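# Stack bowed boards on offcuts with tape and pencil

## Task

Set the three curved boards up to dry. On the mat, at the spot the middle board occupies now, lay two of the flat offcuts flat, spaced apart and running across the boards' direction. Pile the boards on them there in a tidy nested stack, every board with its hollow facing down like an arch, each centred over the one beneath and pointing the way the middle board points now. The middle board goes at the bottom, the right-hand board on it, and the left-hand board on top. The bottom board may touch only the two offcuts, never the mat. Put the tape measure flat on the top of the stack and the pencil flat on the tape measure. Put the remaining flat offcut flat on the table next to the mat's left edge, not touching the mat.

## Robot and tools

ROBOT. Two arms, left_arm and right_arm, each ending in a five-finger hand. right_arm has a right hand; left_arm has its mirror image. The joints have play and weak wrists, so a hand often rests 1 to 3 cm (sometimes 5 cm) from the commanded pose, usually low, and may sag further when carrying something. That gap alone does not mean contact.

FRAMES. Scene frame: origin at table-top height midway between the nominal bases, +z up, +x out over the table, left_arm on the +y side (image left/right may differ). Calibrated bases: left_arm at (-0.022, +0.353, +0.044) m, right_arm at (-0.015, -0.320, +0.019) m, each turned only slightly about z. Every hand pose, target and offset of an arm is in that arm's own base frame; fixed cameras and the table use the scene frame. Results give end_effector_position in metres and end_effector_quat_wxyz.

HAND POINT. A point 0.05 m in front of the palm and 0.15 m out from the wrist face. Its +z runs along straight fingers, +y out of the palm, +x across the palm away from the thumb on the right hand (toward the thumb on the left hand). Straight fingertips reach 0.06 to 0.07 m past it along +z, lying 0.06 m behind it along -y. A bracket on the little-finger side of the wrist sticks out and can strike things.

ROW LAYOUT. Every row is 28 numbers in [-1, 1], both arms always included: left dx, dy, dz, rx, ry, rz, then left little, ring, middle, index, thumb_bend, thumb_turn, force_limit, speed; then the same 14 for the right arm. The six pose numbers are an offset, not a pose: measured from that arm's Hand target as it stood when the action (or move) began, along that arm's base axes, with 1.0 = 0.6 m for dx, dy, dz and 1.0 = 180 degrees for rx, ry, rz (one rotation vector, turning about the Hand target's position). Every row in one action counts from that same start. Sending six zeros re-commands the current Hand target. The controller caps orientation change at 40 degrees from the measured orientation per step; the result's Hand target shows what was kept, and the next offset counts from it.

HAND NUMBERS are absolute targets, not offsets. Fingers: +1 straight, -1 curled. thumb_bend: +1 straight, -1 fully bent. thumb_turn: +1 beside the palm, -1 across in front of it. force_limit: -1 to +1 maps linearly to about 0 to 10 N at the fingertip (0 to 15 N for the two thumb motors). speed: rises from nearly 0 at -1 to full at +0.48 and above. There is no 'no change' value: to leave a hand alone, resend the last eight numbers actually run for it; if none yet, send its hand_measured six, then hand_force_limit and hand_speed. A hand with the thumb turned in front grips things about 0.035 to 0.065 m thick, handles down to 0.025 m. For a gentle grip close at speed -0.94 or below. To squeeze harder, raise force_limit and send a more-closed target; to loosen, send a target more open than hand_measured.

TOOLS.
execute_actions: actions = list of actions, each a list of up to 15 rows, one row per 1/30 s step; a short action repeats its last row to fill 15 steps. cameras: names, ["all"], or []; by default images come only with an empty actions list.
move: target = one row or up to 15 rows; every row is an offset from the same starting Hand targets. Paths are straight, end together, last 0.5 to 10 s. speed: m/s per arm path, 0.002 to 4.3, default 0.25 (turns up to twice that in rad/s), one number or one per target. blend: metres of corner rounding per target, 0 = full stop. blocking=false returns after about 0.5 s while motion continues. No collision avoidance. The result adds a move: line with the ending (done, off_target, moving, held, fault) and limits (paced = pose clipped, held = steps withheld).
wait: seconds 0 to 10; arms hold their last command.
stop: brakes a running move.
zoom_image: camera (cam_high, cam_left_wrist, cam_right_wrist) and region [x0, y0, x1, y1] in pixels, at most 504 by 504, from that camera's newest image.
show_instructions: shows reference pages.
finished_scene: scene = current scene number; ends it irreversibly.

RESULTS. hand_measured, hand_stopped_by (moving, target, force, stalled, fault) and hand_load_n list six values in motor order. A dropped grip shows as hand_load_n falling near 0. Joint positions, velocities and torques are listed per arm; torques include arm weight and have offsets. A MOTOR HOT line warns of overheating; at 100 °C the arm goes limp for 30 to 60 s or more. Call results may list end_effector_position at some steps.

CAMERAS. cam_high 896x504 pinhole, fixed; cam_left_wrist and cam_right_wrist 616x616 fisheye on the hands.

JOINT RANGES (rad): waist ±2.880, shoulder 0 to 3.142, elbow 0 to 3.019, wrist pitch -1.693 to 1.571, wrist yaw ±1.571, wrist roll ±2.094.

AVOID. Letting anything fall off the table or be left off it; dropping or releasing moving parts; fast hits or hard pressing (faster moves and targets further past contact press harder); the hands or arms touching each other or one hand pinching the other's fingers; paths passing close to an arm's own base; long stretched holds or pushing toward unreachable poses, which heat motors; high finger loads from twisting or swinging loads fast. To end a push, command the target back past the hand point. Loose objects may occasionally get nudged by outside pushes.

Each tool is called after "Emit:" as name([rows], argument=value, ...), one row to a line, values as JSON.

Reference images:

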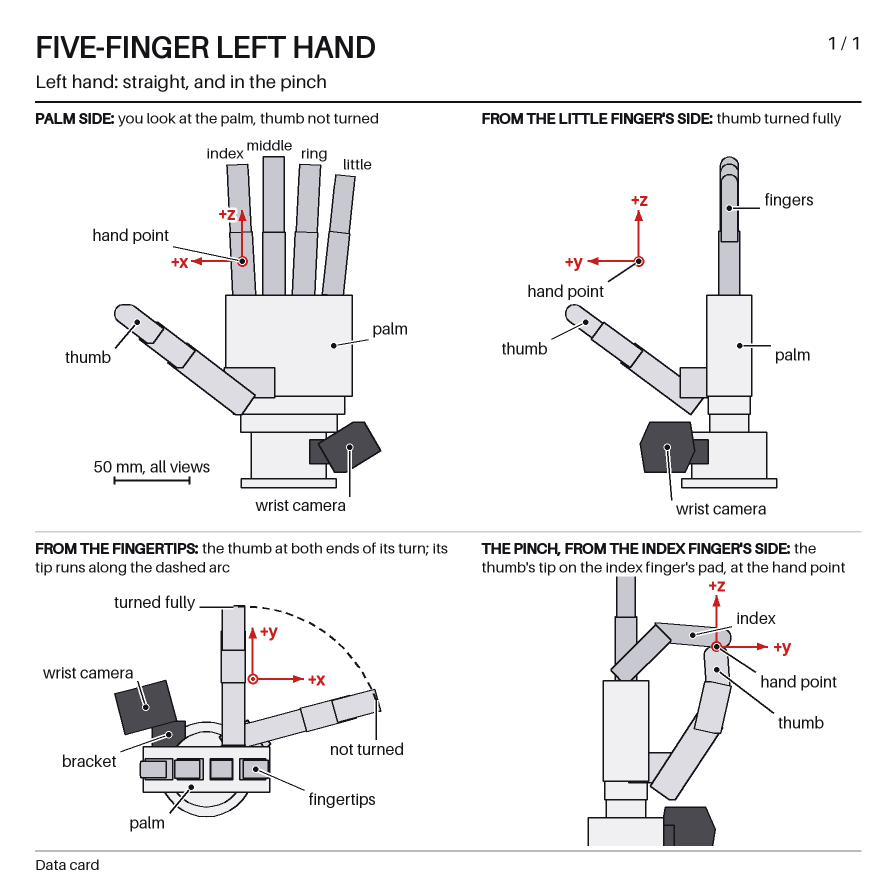

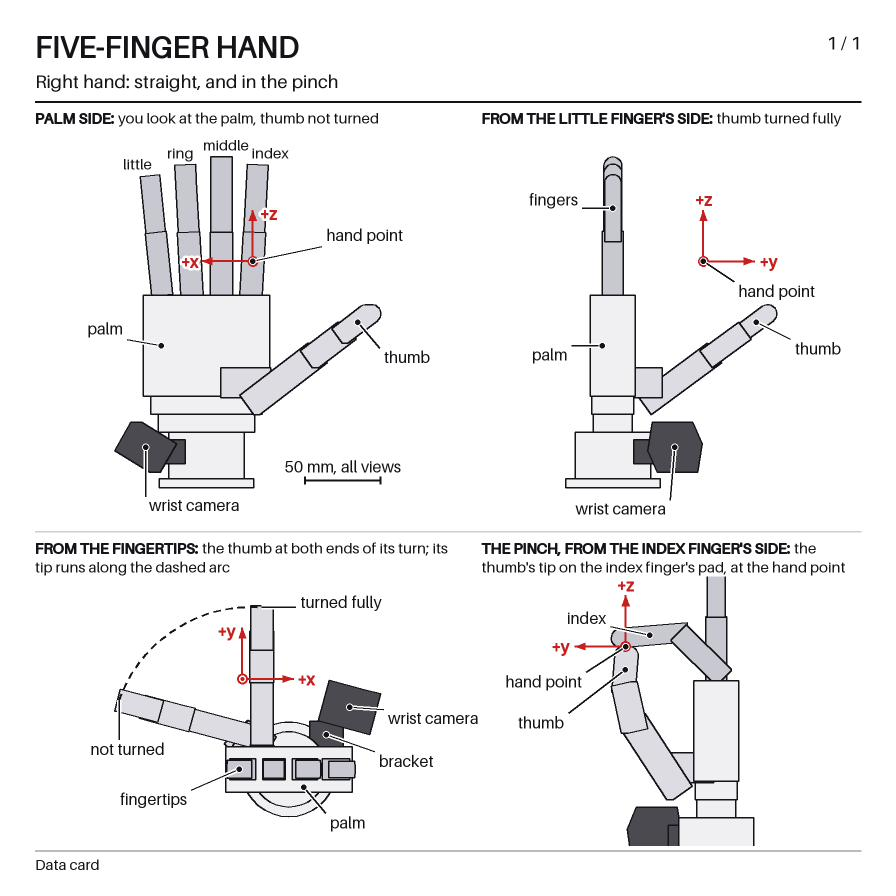

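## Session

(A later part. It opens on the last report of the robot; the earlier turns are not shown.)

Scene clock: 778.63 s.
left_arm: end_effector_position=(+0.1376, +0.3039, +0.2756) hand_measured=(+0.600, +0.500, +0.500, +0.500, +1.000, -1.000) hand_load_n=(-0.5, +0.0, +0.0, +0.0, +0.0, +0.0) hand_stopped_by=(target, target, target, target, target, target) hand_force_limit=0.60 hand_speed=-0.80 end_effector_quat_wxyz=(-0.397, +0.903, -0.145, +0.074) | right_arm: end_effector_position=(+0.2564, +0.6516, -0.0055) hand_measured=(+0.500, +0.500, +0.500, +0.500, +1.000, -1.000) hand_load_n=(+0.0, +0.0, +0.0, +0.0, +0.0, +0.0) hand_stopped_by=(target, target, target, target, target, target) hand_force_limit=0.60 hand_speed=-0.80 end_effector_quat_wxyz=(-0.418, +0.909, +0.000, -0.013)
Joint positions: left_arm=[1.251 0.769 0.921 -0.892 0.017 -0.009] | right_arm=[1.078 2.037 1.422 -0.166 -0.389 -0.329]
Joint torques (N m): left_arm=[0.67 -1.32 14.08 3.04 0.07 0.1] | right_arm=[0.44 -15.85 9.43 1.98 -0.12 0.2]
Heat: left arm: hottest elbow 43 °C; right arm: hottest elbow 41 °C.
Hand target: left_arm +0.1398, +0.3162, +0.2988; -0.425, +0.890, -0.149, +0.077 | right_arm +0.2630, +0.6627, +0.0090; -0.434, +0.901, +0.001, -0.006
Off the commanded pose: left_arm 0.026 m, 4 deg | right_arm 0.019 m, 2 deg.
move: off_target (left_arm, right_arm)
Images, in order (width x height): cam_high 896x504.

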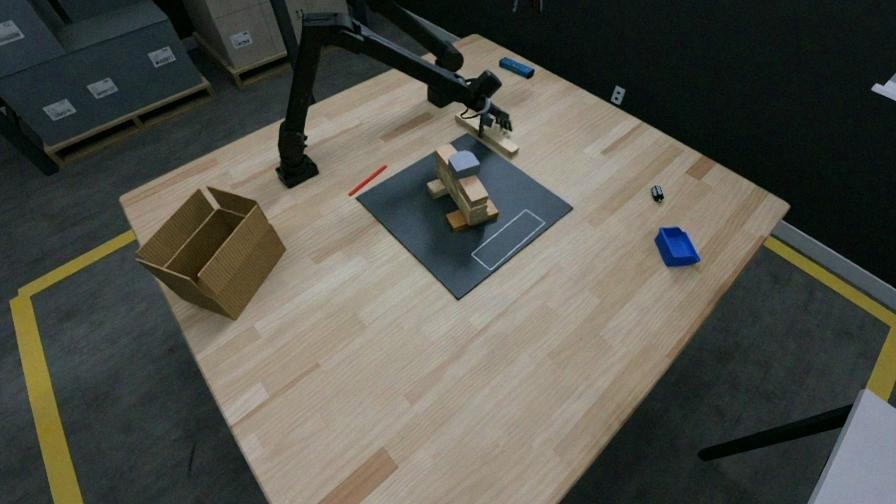

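Emit:
move(target=[0,0,0,0,0,0,0.6,0.5,0.5,0.5,1,-1,0.6,-0.8, 0.01,0.02,0.25,0,0,0,0.5,0.5,0.5,0.5,1,-1,0.6,-0.8], speed=0.12, cameras=["cam_high"])

Emit:
zoom_image(camera="cam_high", region=[440, 80, 540, 160])

Emit:
zoom_image(camera="cam_high", region=[340, 160, 395, 200])

Scene clock: 781.67 s.
left_arm: end_effector_position=(+0.1376, +0.3039, +0.2756) hand_measured=(+0.600, +0.500, +0.500, +0.500, +1.000, -1.000) hand_load_n=(+0.0, +0.0, +0.0, -0.5, +0.0, +0.0) hand_stopped_by=(target, target, target, target, target, target) hand_force_limit=0.60 hand_speed=-0.80 end_effector_quat_wxyz=(-0.397, +0.903, -0.145, +0.074) | right_arm: end_effector_position=(+0.2599, +0.6560, +0.1042) hand_measured=(+0.500, +0.500, +0.500, +0.500, +1.000, -1.000) hand_load_n=(+0.0, +0.0, +0.0, +0.0, +0.0, +0.0) hand_stopped_by=(target, target, target, target, target, target) hand_force_limit=0.60 hand_speed=-0.80 end_effector_quat_wxyz=(-0.397, +0.917, -0.006, -0.023)
Joint positions: left_arm=[1.251 0.769 0.921 -0.892 0.017 -0.009] | right_arm=[1.077 1.937 1.602 -0.496 -0.389 -0.329]
Joint torques (N m): left_arm=[0.44 -1.38 14.01 3.03 0.08 0.11] | right_arm=[0.56 -17.79 13.93 1.1 -0.13 0.19]
Heat: left arm: hottest elbow 43 °C; right arm: hottest elbow 41 °C.
Hand target: left_arm +0.1398, +0.3162, +0.2988; -0.425, +0.890, -0.149, +0.077 | right_arm +0.2690, +0.6747, +0.1590; -0.434, +0.901, +0.001, -0.006
Off the commanded pose: left_arm 0.026 m, 4 deg | right_arm 0.059 m, 5 deg.
move: off_target (left_arm, right_arm)
Images, in order (width x height): cam_high 896x504.

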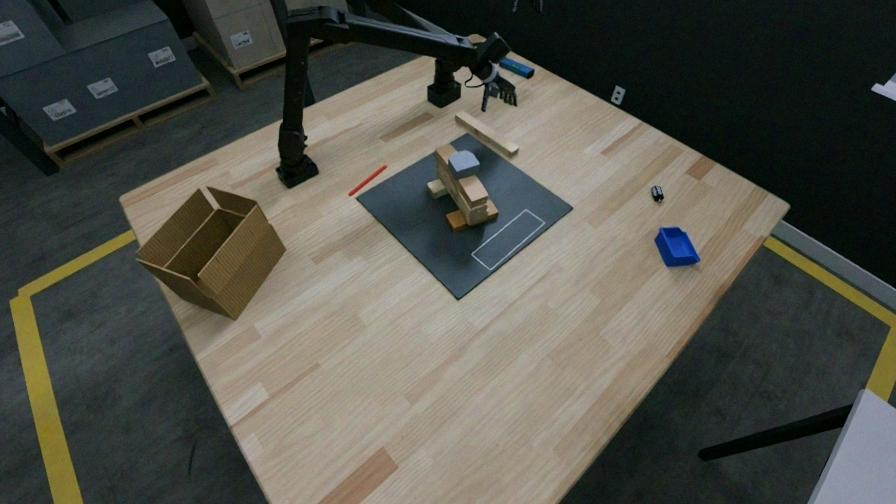

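Scaled by 5.040 from the camera's 896x504 image, which has a finer 1280x720 frame.

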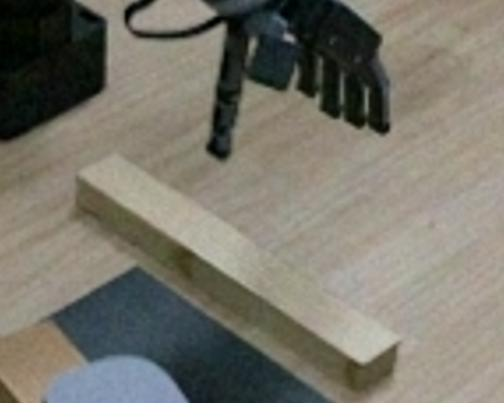

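Scaled by 9.164 from the camera's 896x504 image, which has a finer 1280x720 frame.

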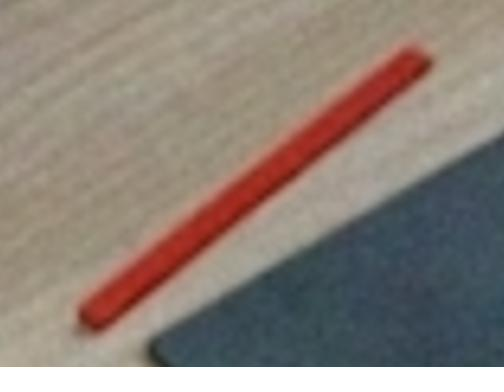

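Emit:
move([
  [0,0,0,0,0,0,0.6,0.5,0.5,0.5,1,-1,0.6,-0.8, 0.0,0.0,0.22,0,0,0,0.5,0.5,0.5,0.5,1,-1,0.6,-0.8],
  [0,0,0,0,0,0,0.6,0.5,0.5,0.5,1,-1,0.6,-0.8, 0.11,-0.6245,0.28,0,0,0,0.5,0.5,0.5,0.5,1,-1,0.6,-0.8],
], speed=[0.2,0.35], blend=[0.05,0], cameras=[])

Emit:
move(target=[0,0,0,0,0,0,0.6,0.5,0.5,0.5,1,-1,0.6,-0.8, 0.08,-0.68,-0.03,0,0,-0.12,0.5,0.5,0.5,0.5,1,-1,0.6,-0.8], speed=0.35, cameras=["cam_high"])

Scene clock: 807.00 s.
left_arm: end_effector_position=(+0.1376, +0.3039, +0.2756) hand_measured=(+0.600, +0.500, +0.500, +0.500, +1.000, -1.000) hand_load_n=(+0.0, +0.0, +0.0, +0.0, +0.0, +0.0) hand_stopped_by=(target, target, target, target, target, target) hand_force_limit=0.60 hand_speed=-0.80 end_effector_quat_wxyz=(-0.397, +0.903, -0.145, +0.074) | right_arm: end_effector_position=(+0.3299, +0.3001, +0.3099) hand_measured=(+0.500, +0.500, +0.500, +0.500, +1.000, -1.000) hand_load_n=(+0.0, +0.0, +0.0, +0.0, +0.0, +0.0) hand_stopped_by=(target, target, target, target, target, target) hand_force_limit=0.60 hand_speed=-0.80 end_effector_quat_wxyz=(-0.424, +0.905, -0.011, -0.022)
Joint positions: left_arm=[1.251 0.769 0.921 -0.892 0.017 -0.009] | right_arm=[0.475 1.337 1.416 -1.18 -0.771 -0.878]
Joint torques (N m): left_arm=[0.26 -2.08 14.01 3.04 0.09 0.12] | right_arm=[-0.38 -8.35 11.29 0.69 -0.59 -0.01]
Heat: left arm: hottest elbow 43 °C; right arm: hottest elbow 43 °C.
Hand target: left_arm +0.1398, +0.3162, +0.2988; -0.425, +0.890, -0.149, +0.077 | right_arm +0.3350, +0.3000, +0.3270; -0.434, +0.901, +0.001, -0.006
Off the commanded pose: left_arm 0.026 m, 4 deg | right_arm 0.018 m, 3 deg.
move: off_target (left_arm, right_arm)
No camera images: "cameras" was empty.

Scene clock: 809.60 s.
left_arm: end_effector_position=(+0.1376, +0.3039, +0.2756) hand_measured=(+0.600, +0.500, +0.500, +0.500, +1.000, -1.000) hand_load_n=(+0.0, +0.0, +0.0, +0.0, +0.0, +0.0) hand_stopped_by=(target, target, target, target, target, target) hand_force_limit=0.60 hand_speed=-0.80 end_effector_quat_wxyz=(-0.397, +0.903, -0.145, +0.074) | right_arm: end_effector_position=(+0.3719, -0.1000, +0.2921) hand_measured=(+0.500, +0.500, +0.500, +0.500, +1.000, -1.000) hand_load_n=(+0.0, +0.0, +0.0, +0.0, +0.0, +0.0) hand_stopped_by=(target, target, target, target, target, target) hand_force_limit=0.60 hand_speed=-0.80 end_effector_quat_wxyz=(-0.408, +0.883, -0.209, +0.104)
Joint positions: left_arm=[1.251 0.769 0.921 -0.892 0.017 -0.009] | right_arm=[-0.543 1.416 1.475 -1.701 -0.866 -1.682]
Joint torques (N m): left_arm=[0.85 -1.26 14.01 2.85 0.1 0.11] | right_arm=[0.03 -7.47 12.82 -0.14 -0.46 -0.02]
Heat: left arm: hottest elbow 43 °C; right arm: hottest elbow 42 °C.
Hand target: left_arm +0.1398, +0.3162, +0.2988; -0.425, +0.890, -0.149, +0.077 | right_arm +0.3830, -0.1080, +0.3090; -0.428, +0.885, -0.168, +0.076
Off the commanded pose: left_arm 0.026 m, 4 deg | right_arm 0.022 m, 6 deg.
joint sent to its limit (right arm) — joint 4 (wrist pitch), lower limit. The joint targets are off in position and orientation.
move: off_target (left_arm, right_arm)
Images, in order (width x height): cam_high 896x504.

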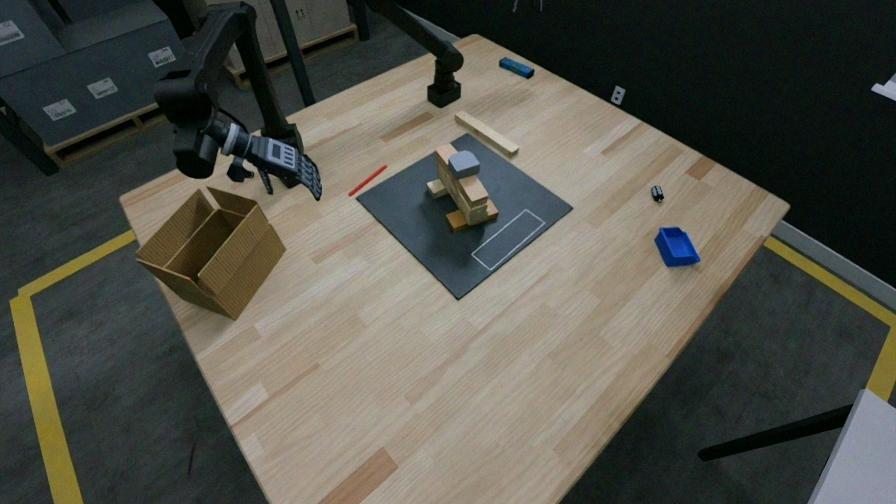

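Emit:
move(target=[0.34,-0.62,-0.03,0,0,-0.2,1,1,-0.15,-0.15,0.6,-1,0.5,-0.6, 0,0,0,0,0,0,0.5,0.5,0.5,0.5,1,-1,0.6,-0.8], speed=0.35, cameras=[])

Scene clock: 813.13 s.
left_arm: end_effector_position=(+0.3299, -0.0486, +0.2464) hand_measured=(+1.000, +1.000, -0.150, -0.150, +0.600, -1.000) hand_load_n=(+0.0, +0.0, +0.5, +0.0, +0.5, +0.0) hand_stopped_by=(target, target, target, target, target, target) hand_force_limit=0.50 hand_speed=-0.60 end_effector_quat_wxyz=(-0.375, +0.801, -0.431, +0.176) | right_arm: end_effector_position=(+0.3719, -0.1000, +0.2921) hand_measured=(+0.500, +0.500, +0.500, +0.500, +1.000, -1.000) hand_load_n=(+0.0, +0.0, +0.0, +0.0, +0.0, +0.0) hand_stopped_by=(target, target, target, target, target, target) hand_force_limit=0.60 hand_speed=-0.80 end_effector_quat_wxyz=(-0.408, +0.883, -0.209, +0.104)
Joint positions: left_arm=[-0.372 0.858 0.916 -1.08 -0.693 -0.753] | right_arm=[-0.543 1.416 1.475 -1.701 -0.866 -1.682]
Joint torques (N m): left_arm=[-0.73 -1.96 16.68 1.17 -0.69 -0.13] | right_arm=[0.15 -7.36 12.85 -0.12 -0.45 -0.02]
Heat: left arm: hottest elbow 44 °C; right arm: hottest elbow 42 °C.
Hand target: left_arm +0.3438, -0.0558, +0.2808; -0.380, +0.800, -0.417, +0.204 | right_arm +0.3830, -0.1080, +0.3090; -0.428, +0.885, -0.168, +0.076
Off the commanded pose: left_arm 0.038 m, 4 deg | right_arm 0.022 m, 6 deg.
joint sent to its limit (right arm) — joint 4 (wrist pitch), lower limit. The joint targets are off in position and orientation.
move: off_target (left_arm, right_arm)
No camera images: "cameras" was empty.

Emit:
move(target=[-0.2263,-0.747,-0.18,0.0037,-0.0009,-0.135,1,1,-0.15,-0.15,0.6,-1,0.5,-0.6, 0,0,0,0,0,0,0.5,0.5,0.5,0.5,1,-1,0.6,-0.8], speed=0.2, cameras=["cam_high","cam_left_wrist"])

Scene clock: 817.83 s.
left_arm: end_effector_position=(+0.2031, -0.4820, +0.1518) hand_measured=(+1.000, +1.000, -0.150, -0.150, +0.600, -1.000) hand_load_n=(+0.0, +0.0, +0.5, +0.0, +0.0, +0.0) hand_stopped_by=(target, target, target, target, target, target) hand_force_limit=0.50 hand_speed=-0.60 end_effector_quat_wxyz=(-0.345, +0.684, -0.588, +0.258) | right_arm: end_effector_position=(+0.3719, -0.1000, +0.2921) hand_measured=(+0.500, +0.500, +0.500, +0.500, +1.000, -1.000) hand_load_n=(+0.0, +0.0, +0.0, +0.0, +0.0, +0.0) hand_stopped_by=(target, target, target, target, target, target) hand_force_limit=0.60 hand_speed=-0.80 end_effector_quat_wxyz=(-0.408, +0.883, -0.209, +0.104)
Joint positions: left_arm=[-1.389 1.663 1.384 -1.337 -0.891 -1.561] | right_arm=[-0.543 1.416 1.475 -1.701 -0.866 -1.682]
Joint torques (N m): left_arm=[-0.26 -10.75 14.8 0.14 -0.91 -0.18] | right_arm=[0.09 -7.3 12.82 -0.13 -0.45 -0.01]
Heat: left arm: hottest elbow 45 °C; right arm: hottest elbow 42 °C.
Hand target: left_arm +0.2080, -0.5040, +0.1728; -0.334, +0.692, -0.577, +0.278 | right_arm +0.3830, -0.1080, +0.3090; -0.428, +0.885, -0.168, +0.076
Off the commanded pose: left_arm 0.031 m, 3 deg | right_arm 0.022 m, 6 deg.
joint sent to its limit (right arm) — joint 4 (wrist pitch), lower limit. The joint targets are off in position and orientation.
move: off_target (left_arm, right_arm)
Images, in order (width x height): cam_high 896x504, cam_left_wrist 616x616.

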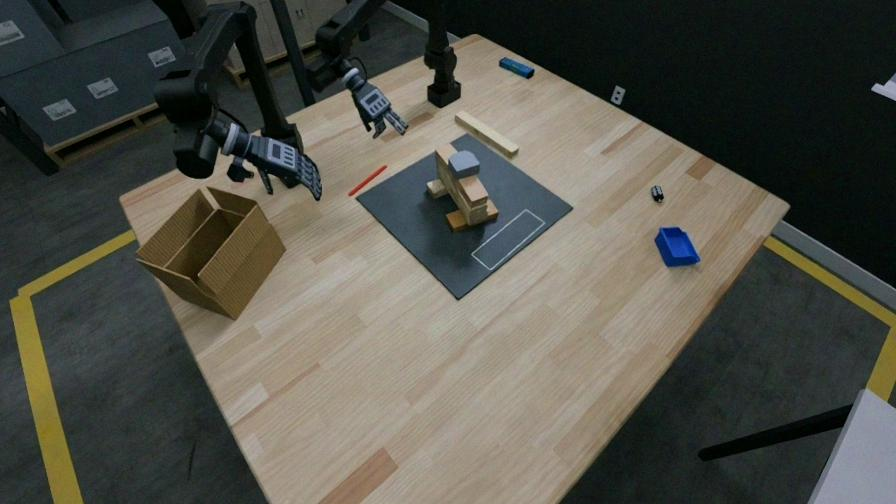

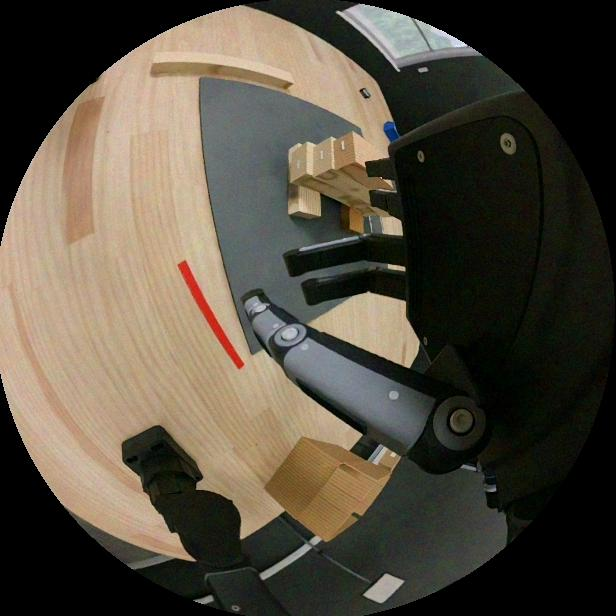

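Emit:
move(target=[0.003,-0.01,-0.155,0,0,0,1,1,-0.15,-0.15,0.6,-1,0.5,-0.6, 0,0,0,0,0,0,0.5,0.5,0.5,0.5,1,-1,0.6,-0.8], speed=0.12, cameras=["cam_high","cam_left_wrist"])

Emit:
zoom_image(camera="cam_high", region=[330, 120, 430, 210])

Emit:
zoom_image(camera="cam_left_wrist", region=[130, 200, 370, 440])

Scene clock: 821.00 s.
left_arm: end_effector_position=(+0.2077, -0.5072, +0.0825) hand_measured=(+1.000, +1.000, -0.150, -0.150, +0.600, -1.000) hand_load_n=(+0.0, +0.0, +0.0, +0.0, +0.0, +0.0) hand_stopped_by=(target, target, target, target, target, target) hand_force_limit=0.50 hand_speed=-0.60 end_effector_quat_wxyz=(-0.334, +0.690, -0.581, +0.272) | right_arm: end_effector_position=(+0.3719, -0.1000, +0.2921) hand_measured=(+0.500, +0.500, +0.500, +0.500, +1.000, -1.000) hand_load_n=(+0.0, +0.0, +0.0, +0.0, +0.0, +0.0) hand_stopped_by=(target, target, target, target, target, target) hand_force_limit=0.60 hand_speed=-0.80 end_effector_quat_wxyz=(-0.408, +0.883, -0.209, +0.104)
Joint positions: left_arm=[-1.389 1.767 1.327 -1.139 -0.891 -1.564] | right_arm=[-0.543 1.416 1.475 -1.701 -0.866 -1.682]
Joint torques (N m): left_arm=[-0.03 -11.93 8.14 1.11 -0.89 -0.16] | right_arm=[0.09 -7.41 12.82 -0.16 -0.45 -0.02]
Heat: left arm: hottest elbow 44 °C; right arm: hottest elbow 42 °C.
Hand target: left_arm +0.2098, -0.5100, +0.0798; -0.334, +0.692, -0.577, +0.278 | right_arm +0.3830, -0.1080, +0.3090; -0.428, +0.885, -0.168, +0.076
Off the commanded pose: left_arm 0.004 m, 1 deg | right_arm 0.022 m, 6 deg.
joint sent to its limit (right arm) — joint 4 (wrist pitch), lower limit. The joint targets are off in position and orientation.
move: off_target (right_arm)
Images, in order (width x height): cam_high 896x504, cam_left_wrist 616x616.

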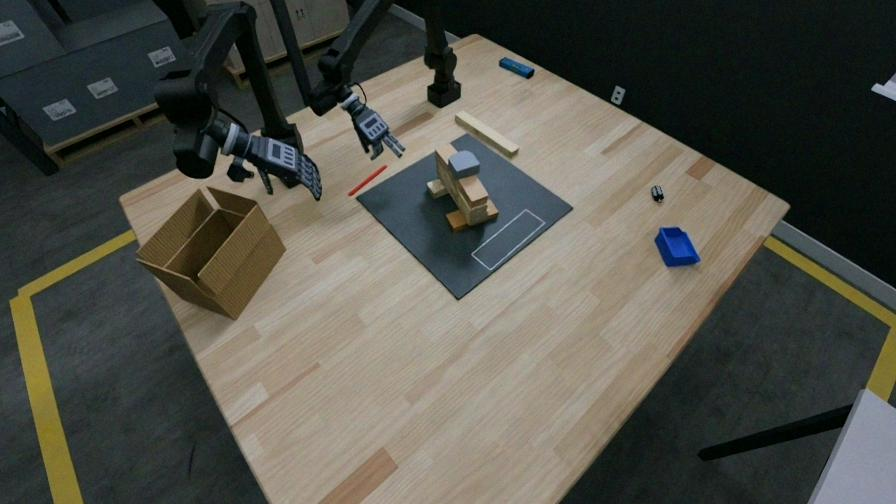

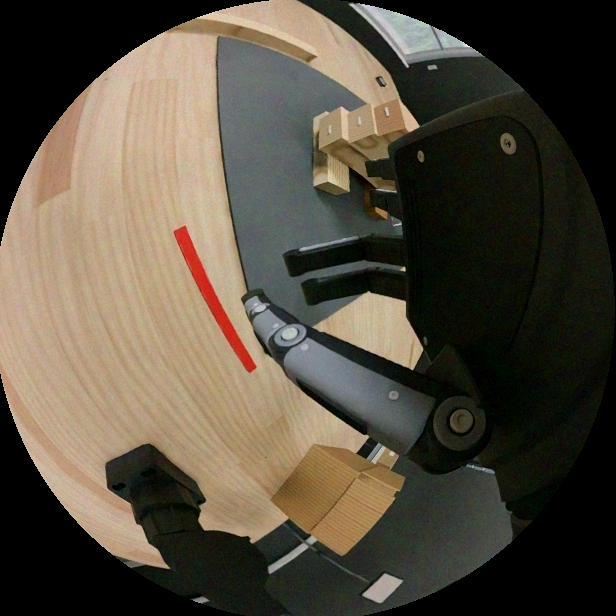

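Scaled by 5.040 from the camera's 896x504 image, which has a finer 1280x720 frame.

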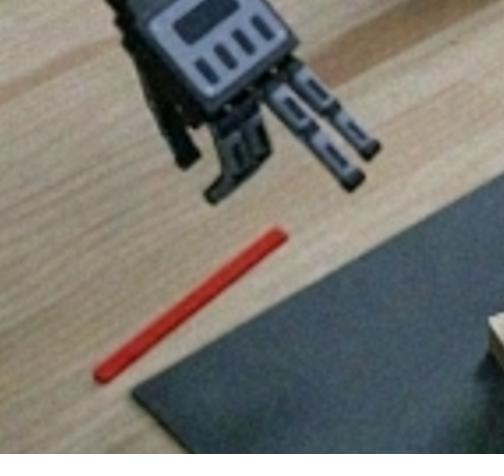

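Scaled by 2.100 from the camera's 616x616 image, which has a finer 880x880 frame.

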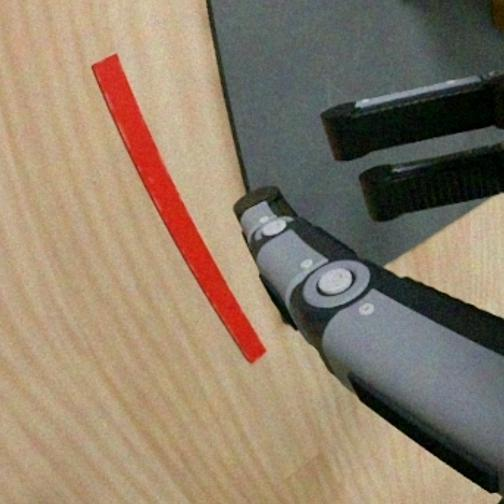

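Emit:
move(target=[0.0,0.0,-0.065,0,0,0,1,1,-0.15,-0.15,0.6,-1,0.5,-0.6, 0,0,0,0,0,0,0.5,0.5,0.5,0.5,1,-1,0.6,-0.8], speed=0.1, cameras=["cam_high","cam_left_wrist"])

Emit:
zoom_image(camera="cam_high", region=[340, 130, 410, 200])

Emit:
zoom_image(camera="cam_left_wrist", region=[130, 200, 370, 440])

Scene clock: 824.00 s.
left_arm: end_effector_position=(+0.2078, -0.5077, +0.0439) hand_measured=(+1.000, +1.000, -0.150, -0.150, +0.600, -1.000) hand_load_n=(+0.0, +0.0, +0.0, +0.0, +0.0, +0.0) hand_stopped_by=(target, target, target, target, target, target) hand_force_limit=0.50 hand_speed=-0.60 end_effector_quat_wxyz=(-0.334, +0.691, -0.581, +0.272) | right_arm: end_effector_position=(+0.3719, -0.1000, +0.2921) hand_measured=(+0.500, +0.500, +0.500, +0.500, +1.000, -1.000) hand_load_n=(+0.0, +0.0, +0.0, +0.0, +0.0, +0.0) hand_stopped_by=(target, target, target, target, target, target) hand_force_limit=0.60 hand_speed=-0.80 end_effector_quat_wxyz=(-0.408, +0.883, -0.209, +0.104)
Joint positions: left_arm=[-1.389 1.815 1.281 -1.044 -0.891 -1.564] | right_arm=[-0.543 1.416 1.475 -1.701 -0.866 -1.682]
Joint torques (N m): left_arm=[-0.85 -11.46 7.61 1.28 -0.9 -0.15] | right_arm=[0.21 -7.47 12.81 -0.14 -0.44 -0.01]
Heat: left arm: hottest elbow 44 °C; right arm: hottest elbow 42 °C.
Hand target: left_arm +0.2098, -0.5100, +0.0408; -0.334, +0.692, -0.577, +0.278 | right_arm +0.3830, -0.1080, +0.3090; -0.428, +0.885, -0.168, +0.076
Off the commanded pose: left_arm 0.004 m, 1 deg | right_arm 0.022 m, 6 deg.
joint sent to its limit (right arm) — joint 4 (wrist pitch), lower limit. The joint targets are off in position and orientation.
move: off_target (right_arm)
Images, in order (width x height): cam_high 896x504, cam_left_wrist 616x616.

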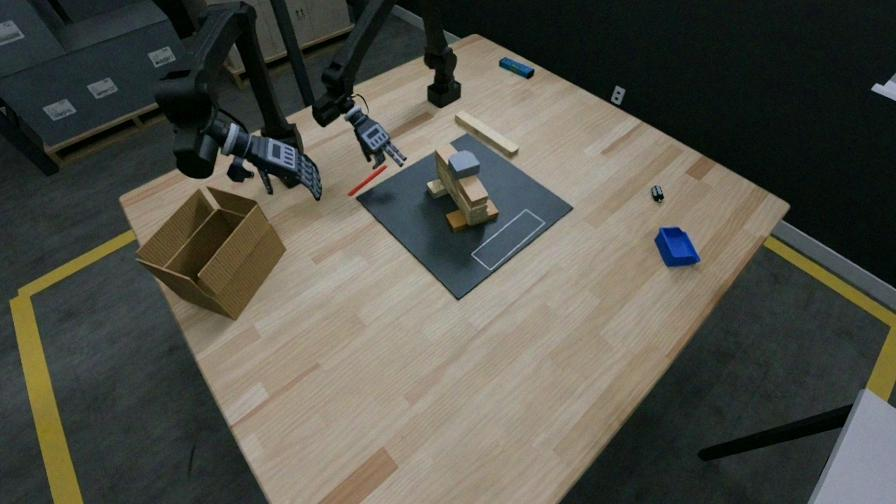

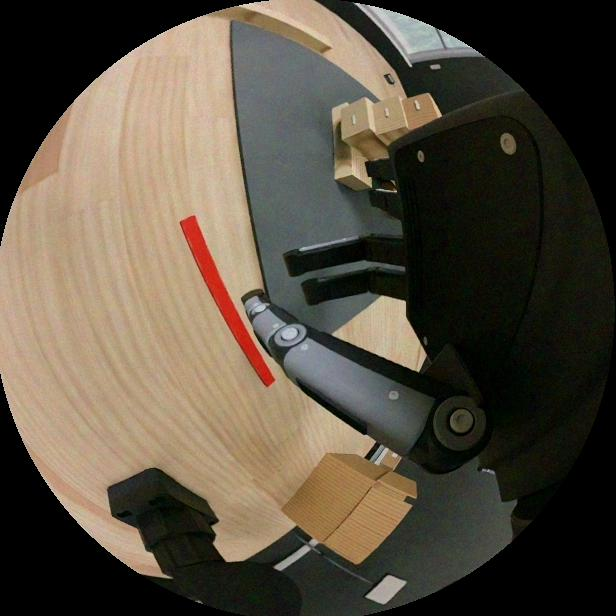

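Scaled by 7.200 from the camera's 896x504 image, which has a finer 1280x720 frame.

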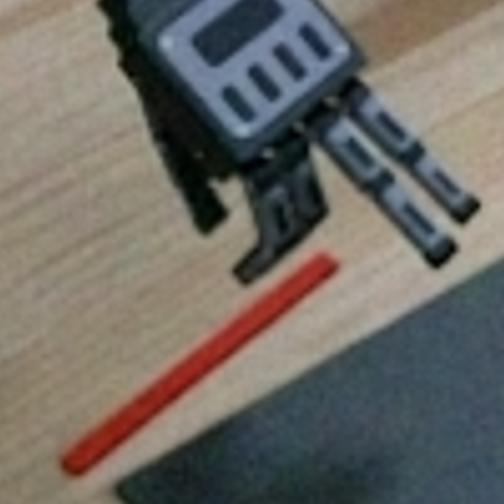

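Scaled by 2.100 from the camera's 616x616 image, which has a finer 880x880 frame.

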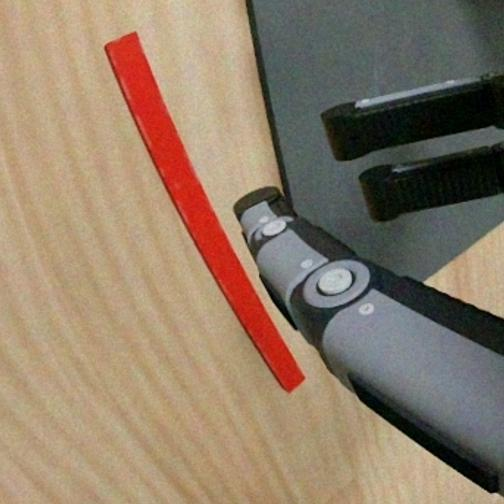

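Emit:
move(target=[0.0,0.0,-0.04,0,0,0,1,1,-0.15,-0.15,0.6,-1,0.5,-0.6, 0,0,0,0,0,0,0.5,0.5,0.5,0.5,1,-1,0.6,-0.8], speed=0.08, cameras=["cam_high","cam_left_wrist"])

Emit:
zoom_image(camera="cam_high", region=[340, 130, 410, 200])

Emit:
zoom_image(camera="cam_left_wrist", region=[130, 200, 370, 440])

Scene clock: 831.47 s.
left_arm: end_effector_position=(+0.2080, -0.5087, +0.0214) hand_measured=(+1.000, +1.000, -0.150, -0.150, +0.600, -1.000) hand_load_n=(+0.0, +0.0, +0.0, +0.0, +0.0, +0.0) hand_stopped_by=(target, target, target, target, target, target) hand_force_limit=0.50 hand_speed=-0.60 end_effector_quat_wxyz=(-0.333, +0.691, -0.580, +0.273) | right_arm: end_effector_position=(+0.3719, -0.1000, +0.2921) hand_measured=(+0.500, +0.500, +0.500, +0.500, +1.000, -1.000) hand_load_n=(+0.0, +0.0, +0.0, +0.0, +0.0, +0.0) hand_stopped_by=(target, target, target, target, target, target) hand_force_limit=0.60 hand_speed=-0.80 end_effector_quat_wxyz=(-0.408, +0.883, -0.209, +0.104)
Joint positions: left_arm=[-1.389 1.847 1.26 -0.987 -0.891 -1.564] | right_arm=[-0.543 1.416 1.475 -1.701 -0.866 -1.682]
Joint torques (N m): left_arm=[-0.5 -11.63 7.28 1.26 -0.88 -0.14] | right_arm=[0.09 -7.36 12.83 -0.13 -0.45 -0.01]
Heat: left arm: hottest elbow 43 °C; right arm: hottest elbow 42 °C.
Hand target: left_arm +0.2098, -0.5100, +0.0168; -0.334, +0.692, -0.577, +0.278 | right_arm +0.3830, -0.1080, +0.3090; -0.428, +0.885, -0.168, +0.076
Off the commanded pose: left_arm 0.005 m, 1 deg | right_arm 0.022 m, 6 deg.
joint sent to its limit (right arm) — joint 4 (wrist pitch), lower limit. The joint targets are off in position and orientation.
move: off_target (right_arm)
Images, in order (width x height): cam_high 896x504, cam_left_wrist 616x616.

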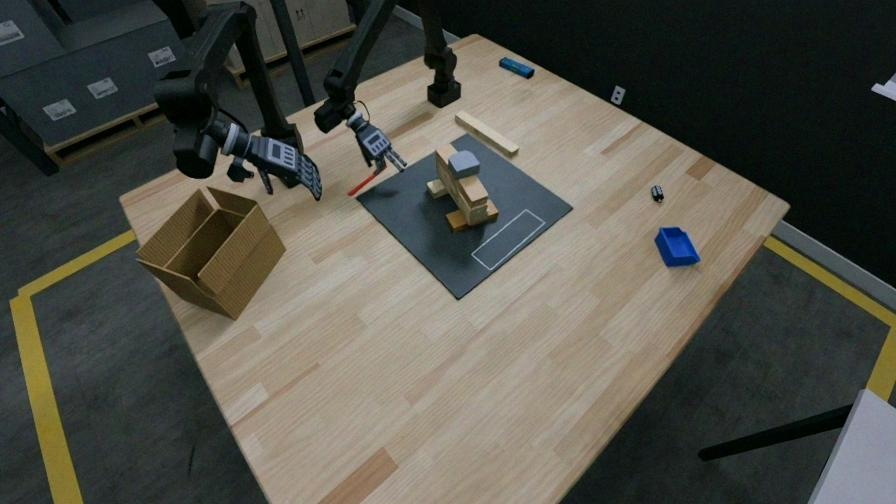

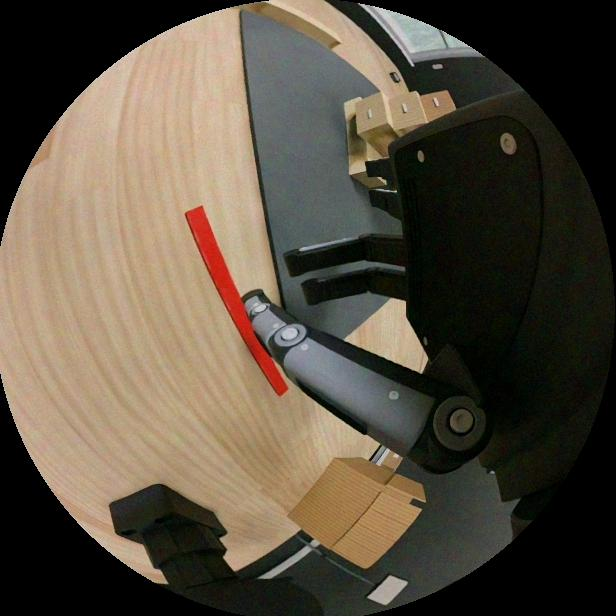

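Scaled by 7.200 from the camera's 896x504 image, which has a finer 1280x720 frame.

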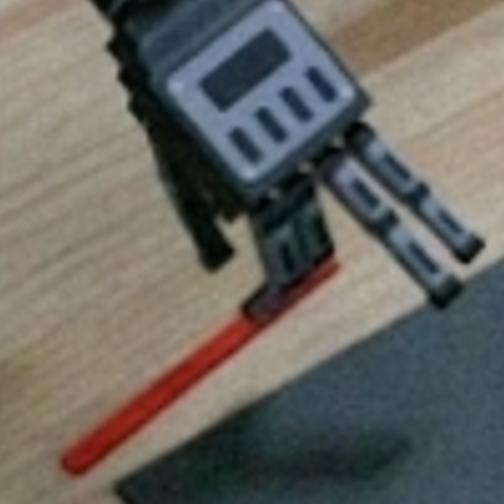

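Scaled by 2.100 from the camera's 616x616 image, which has a finer 880x880 frame.

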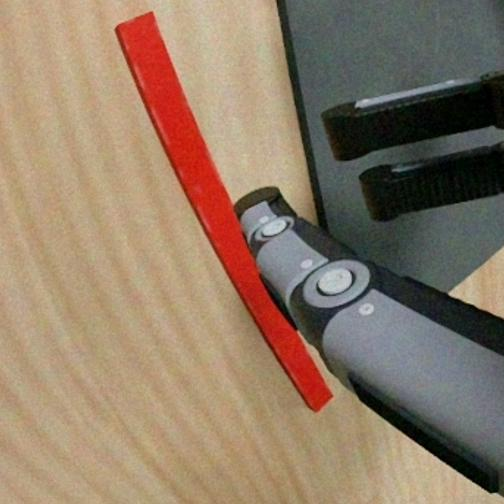

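Emit:
move(target=[-0.049,0.0335,-0.03,0,0,0,1,1,-0.15,-0.15,0.6,-1,0.5,-0.6, 0,0,0,0,0,0,0.5,0.5,0.5,0.5,1,-1,0.6,-0.8], speed=0.08, cameras=["cam_high","cam_left_wrist"])

Emit:
zoom_image(camera="cam_high", region=[340, 130, 410, 200])

Emit:
zoom_image(camera="cam_left_wrist", region=[130, 200, 370, 440])

Scene clock: 834.93 s.
left_arm: end_effector_position=(+0.1804, -0.4876, -0.0019) hand_measured=(+1.000, +1.000, -0.150, -0.150, +0.600, -1.000) hand_load_n=(+0.0, +0.0, +0.0, +0.0, +0.5, +0.0) hand_stopped_by=(target, target, target, target, target, target) hand_force_limit=0.50 hand_speed=-0.60 end_effector_quat_wxyz=(-0.337, +0.689, -0.582, +0.270) | right_arm: end_effector_position=(+0.3719, -0.1000, +0.2921) hand_measured=(+0.500, +0.500, +0.500, +0.500, +1.000, -1.000) hand_load_n=(+0.0, -0.5, +0.0, +0.0, +0.0, +0.5) hand_stopped_by=(target, target, target, target, target, target) hand_force_limit=0.60 hand_speed=-0.80 end_effector_quat_wxyz=(-0.408, +0.883, -0.209, +0.104)
Joint positions: left_arm=[-1.438 1.846 1.181 -0.984 -0.891 -1.644] | right_arm=[-0.543 1.416 1.475 -1.701 -0.866 -1.682]
Joint torques (N m): left_arm=[-0.67 -12.16 6.72 1.05 -0.84 -0.18] | right_arm=[0.09 -7.47 12.83 -0.13 -0.45 -0.02]
Heat: left arm: hottest elbow 43 °C; right arm: hottest elbow 41 °C.
Hand target: left_arm +0.1804, -0.4899, -0.0012; -0.334, +0.692, -0.577, +0.278 | right_arm +0.3830, -0.1080, +0.3090; -0.428, +0.885, -0.168, +0.076
Off the commanded pose: left_arm 0.002 m, 1 deg | right_arm 0.022 m, 6 deg.
joint sent to its limit (right arm) — joint 4 (wrist pitch), lower limit. The joint targets are off in position and orientation.
move: off_target (right_arm)
Images, in order (width x height): cam_high 896x504, cam_left_wrist 616x616.

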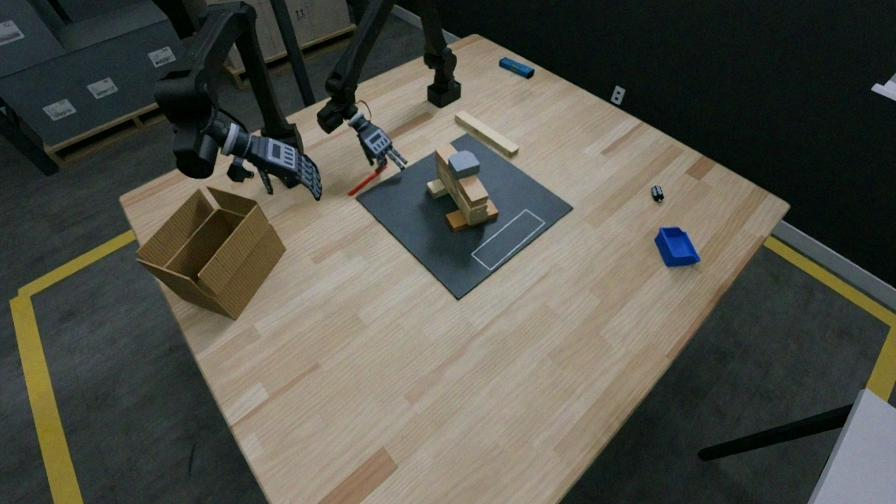

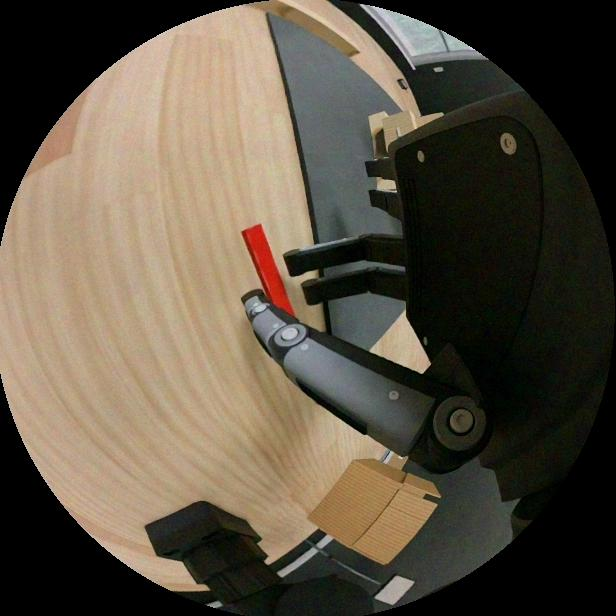

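Scaled by 7.200 from the camera's 896x504 image, which has a finer 1280x720 frame.

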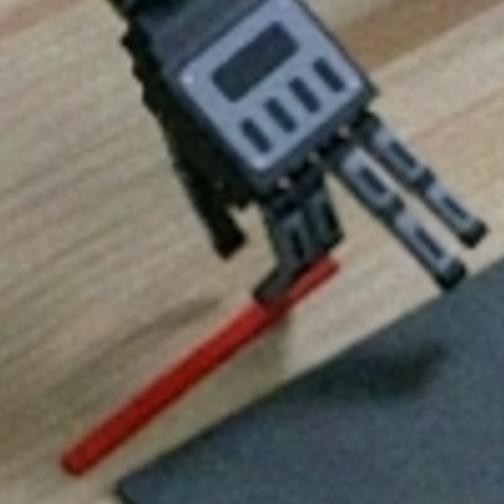

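Scaled by 2.100 from the camera's 616x616 image, which has a finer 880x880 frame.

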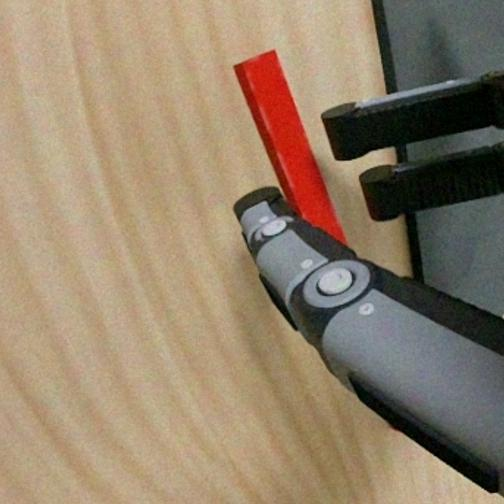

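Emit:
move(target=[0.005,0.0,-0.035,0,0,0,1,1,-0.15,-0.15,0.6,-1,0.5,-0.6, 0,0,0,0,0,0,0.5,0.5,0.5,0.5,1,-1,0.6,-0.8], speed=0.06, cameras=["cam_high","cam_left_wrist"])

Emit:
zoom_image(camera="cam_high", region=[340, 130, 410, 200])

Emit:
zoom_image(camera="cam_left_wrist", region=[130, 200, 370, 440])

Scene clock: 837.80 s.
left_arm: end_effector_position=(+0.1814, -0.4902, -0.0143) hand_measured=(+1.000, +1.000, -0.150, -0.150, +0.600, -1.000) hand_load_n=(+0.0, +0.0, -1.0, +0.0, +0.0, +0.0) hand_stopped_by=(target, target, target, target, target, target) hand_force_limit=0.50 hand_speed=-0.60 end_effector_quat_wxyz=(-0.334, +0.690, -0.580, +0.277) | right_arm: end_effector_position=(+0.3719, -0.1000, +0.2921) hand_measured=(+0.500, +0.500, +0.500, +0.500, +1.000, -1.000) hand_load_n=(+0.0, +0.0, +0.0, +0.0, +0.0, +0.0) hand_stopped_by=(target, target, target, target, target, target) hand_force_limit=0.60 hand_speed=-0.80 end_effector_quat_wxyz=(-0.408, +0.883, -0.209, +0.104)
Joint positions: left_arm=[-1.438 1.864 1.166 -0.93 -0.896 -1.638] | right_arm=[-0.543 1.416 1.475 -1.701 -0.866 -1.682]
Joint torques (N m): left_arm=[-0.03 -11.11 6.34 1.26 -0.68 -0.12] | right_arm=[0.21 -7.47 12.83 -0.16 -0.46 -0.01]
Heat: left arm: hottest elbow 43 °C; right arm: hottest elbow 41 °C.
Hand target: left_arm +0.1834, -0.4899, -0.0222; -0.334, +0.692, -0.577, +0.278 | right_arm +0.3830, -0.1080, +0.3090; -0.428, +0.885, -0.168, +0.076
Off the commanded pose: left_arm 0.008 m, 0 deg | right_arm 0.022 m, 6 deg.
joint sent to its limit (right arm) — joint 4 (wrist pitch), lower limit. The joint targets are off in position and orientation.
move: off_target (right_arm)
Images, in order (width x height): cam_high 896x504, cam_left_wrist 616x616.

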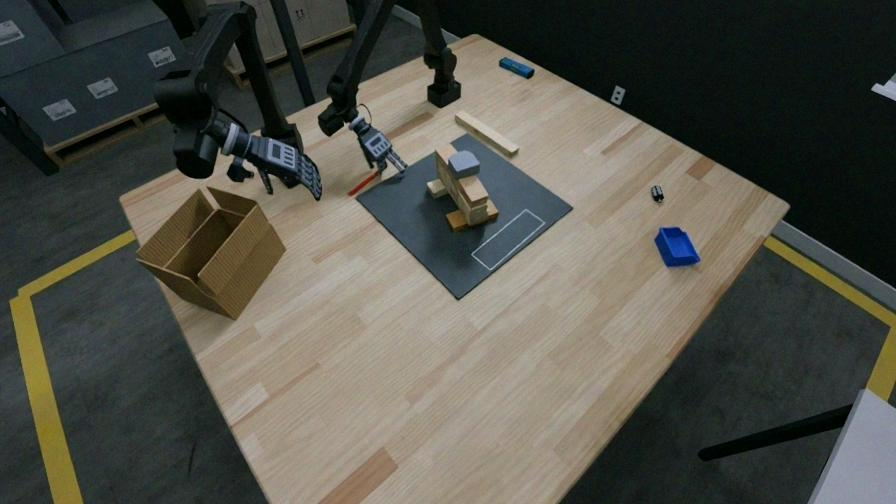

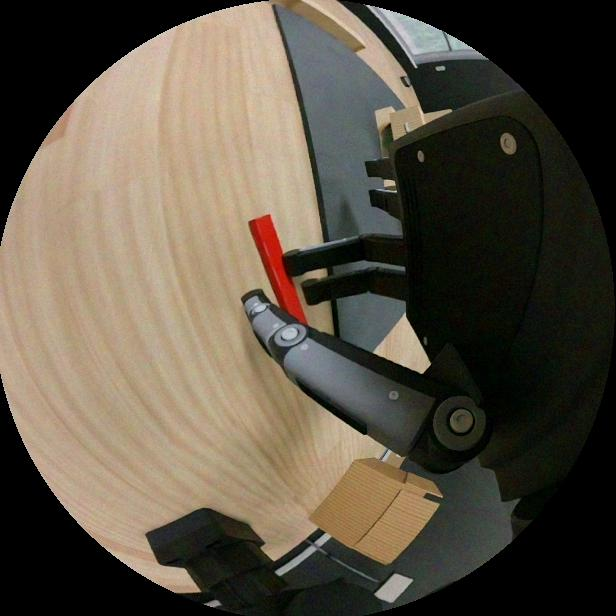

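Scaled by 7.200 from the camera's 896x504 image, which has a finer 1280x720 frame.

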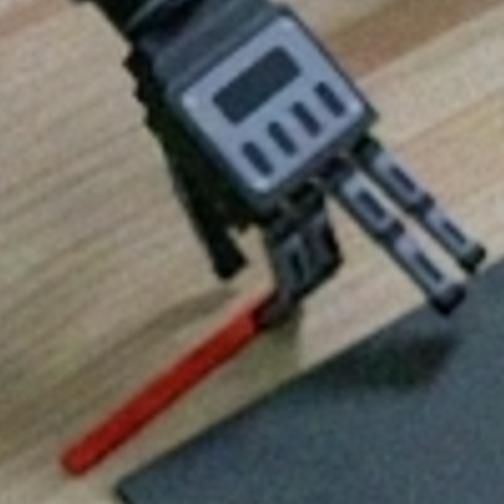

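Scaled by 2.100 from the camera's 616x616 image, which has a finer 880x880 frame.

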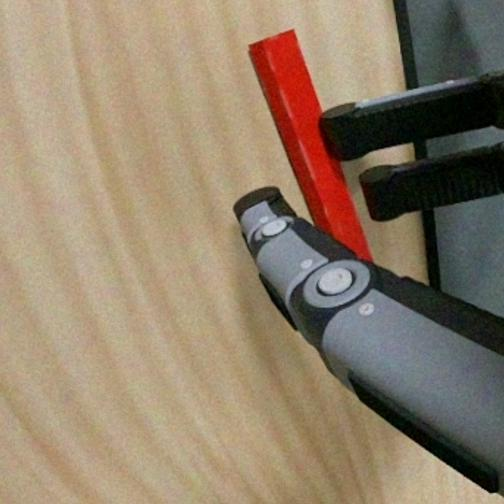

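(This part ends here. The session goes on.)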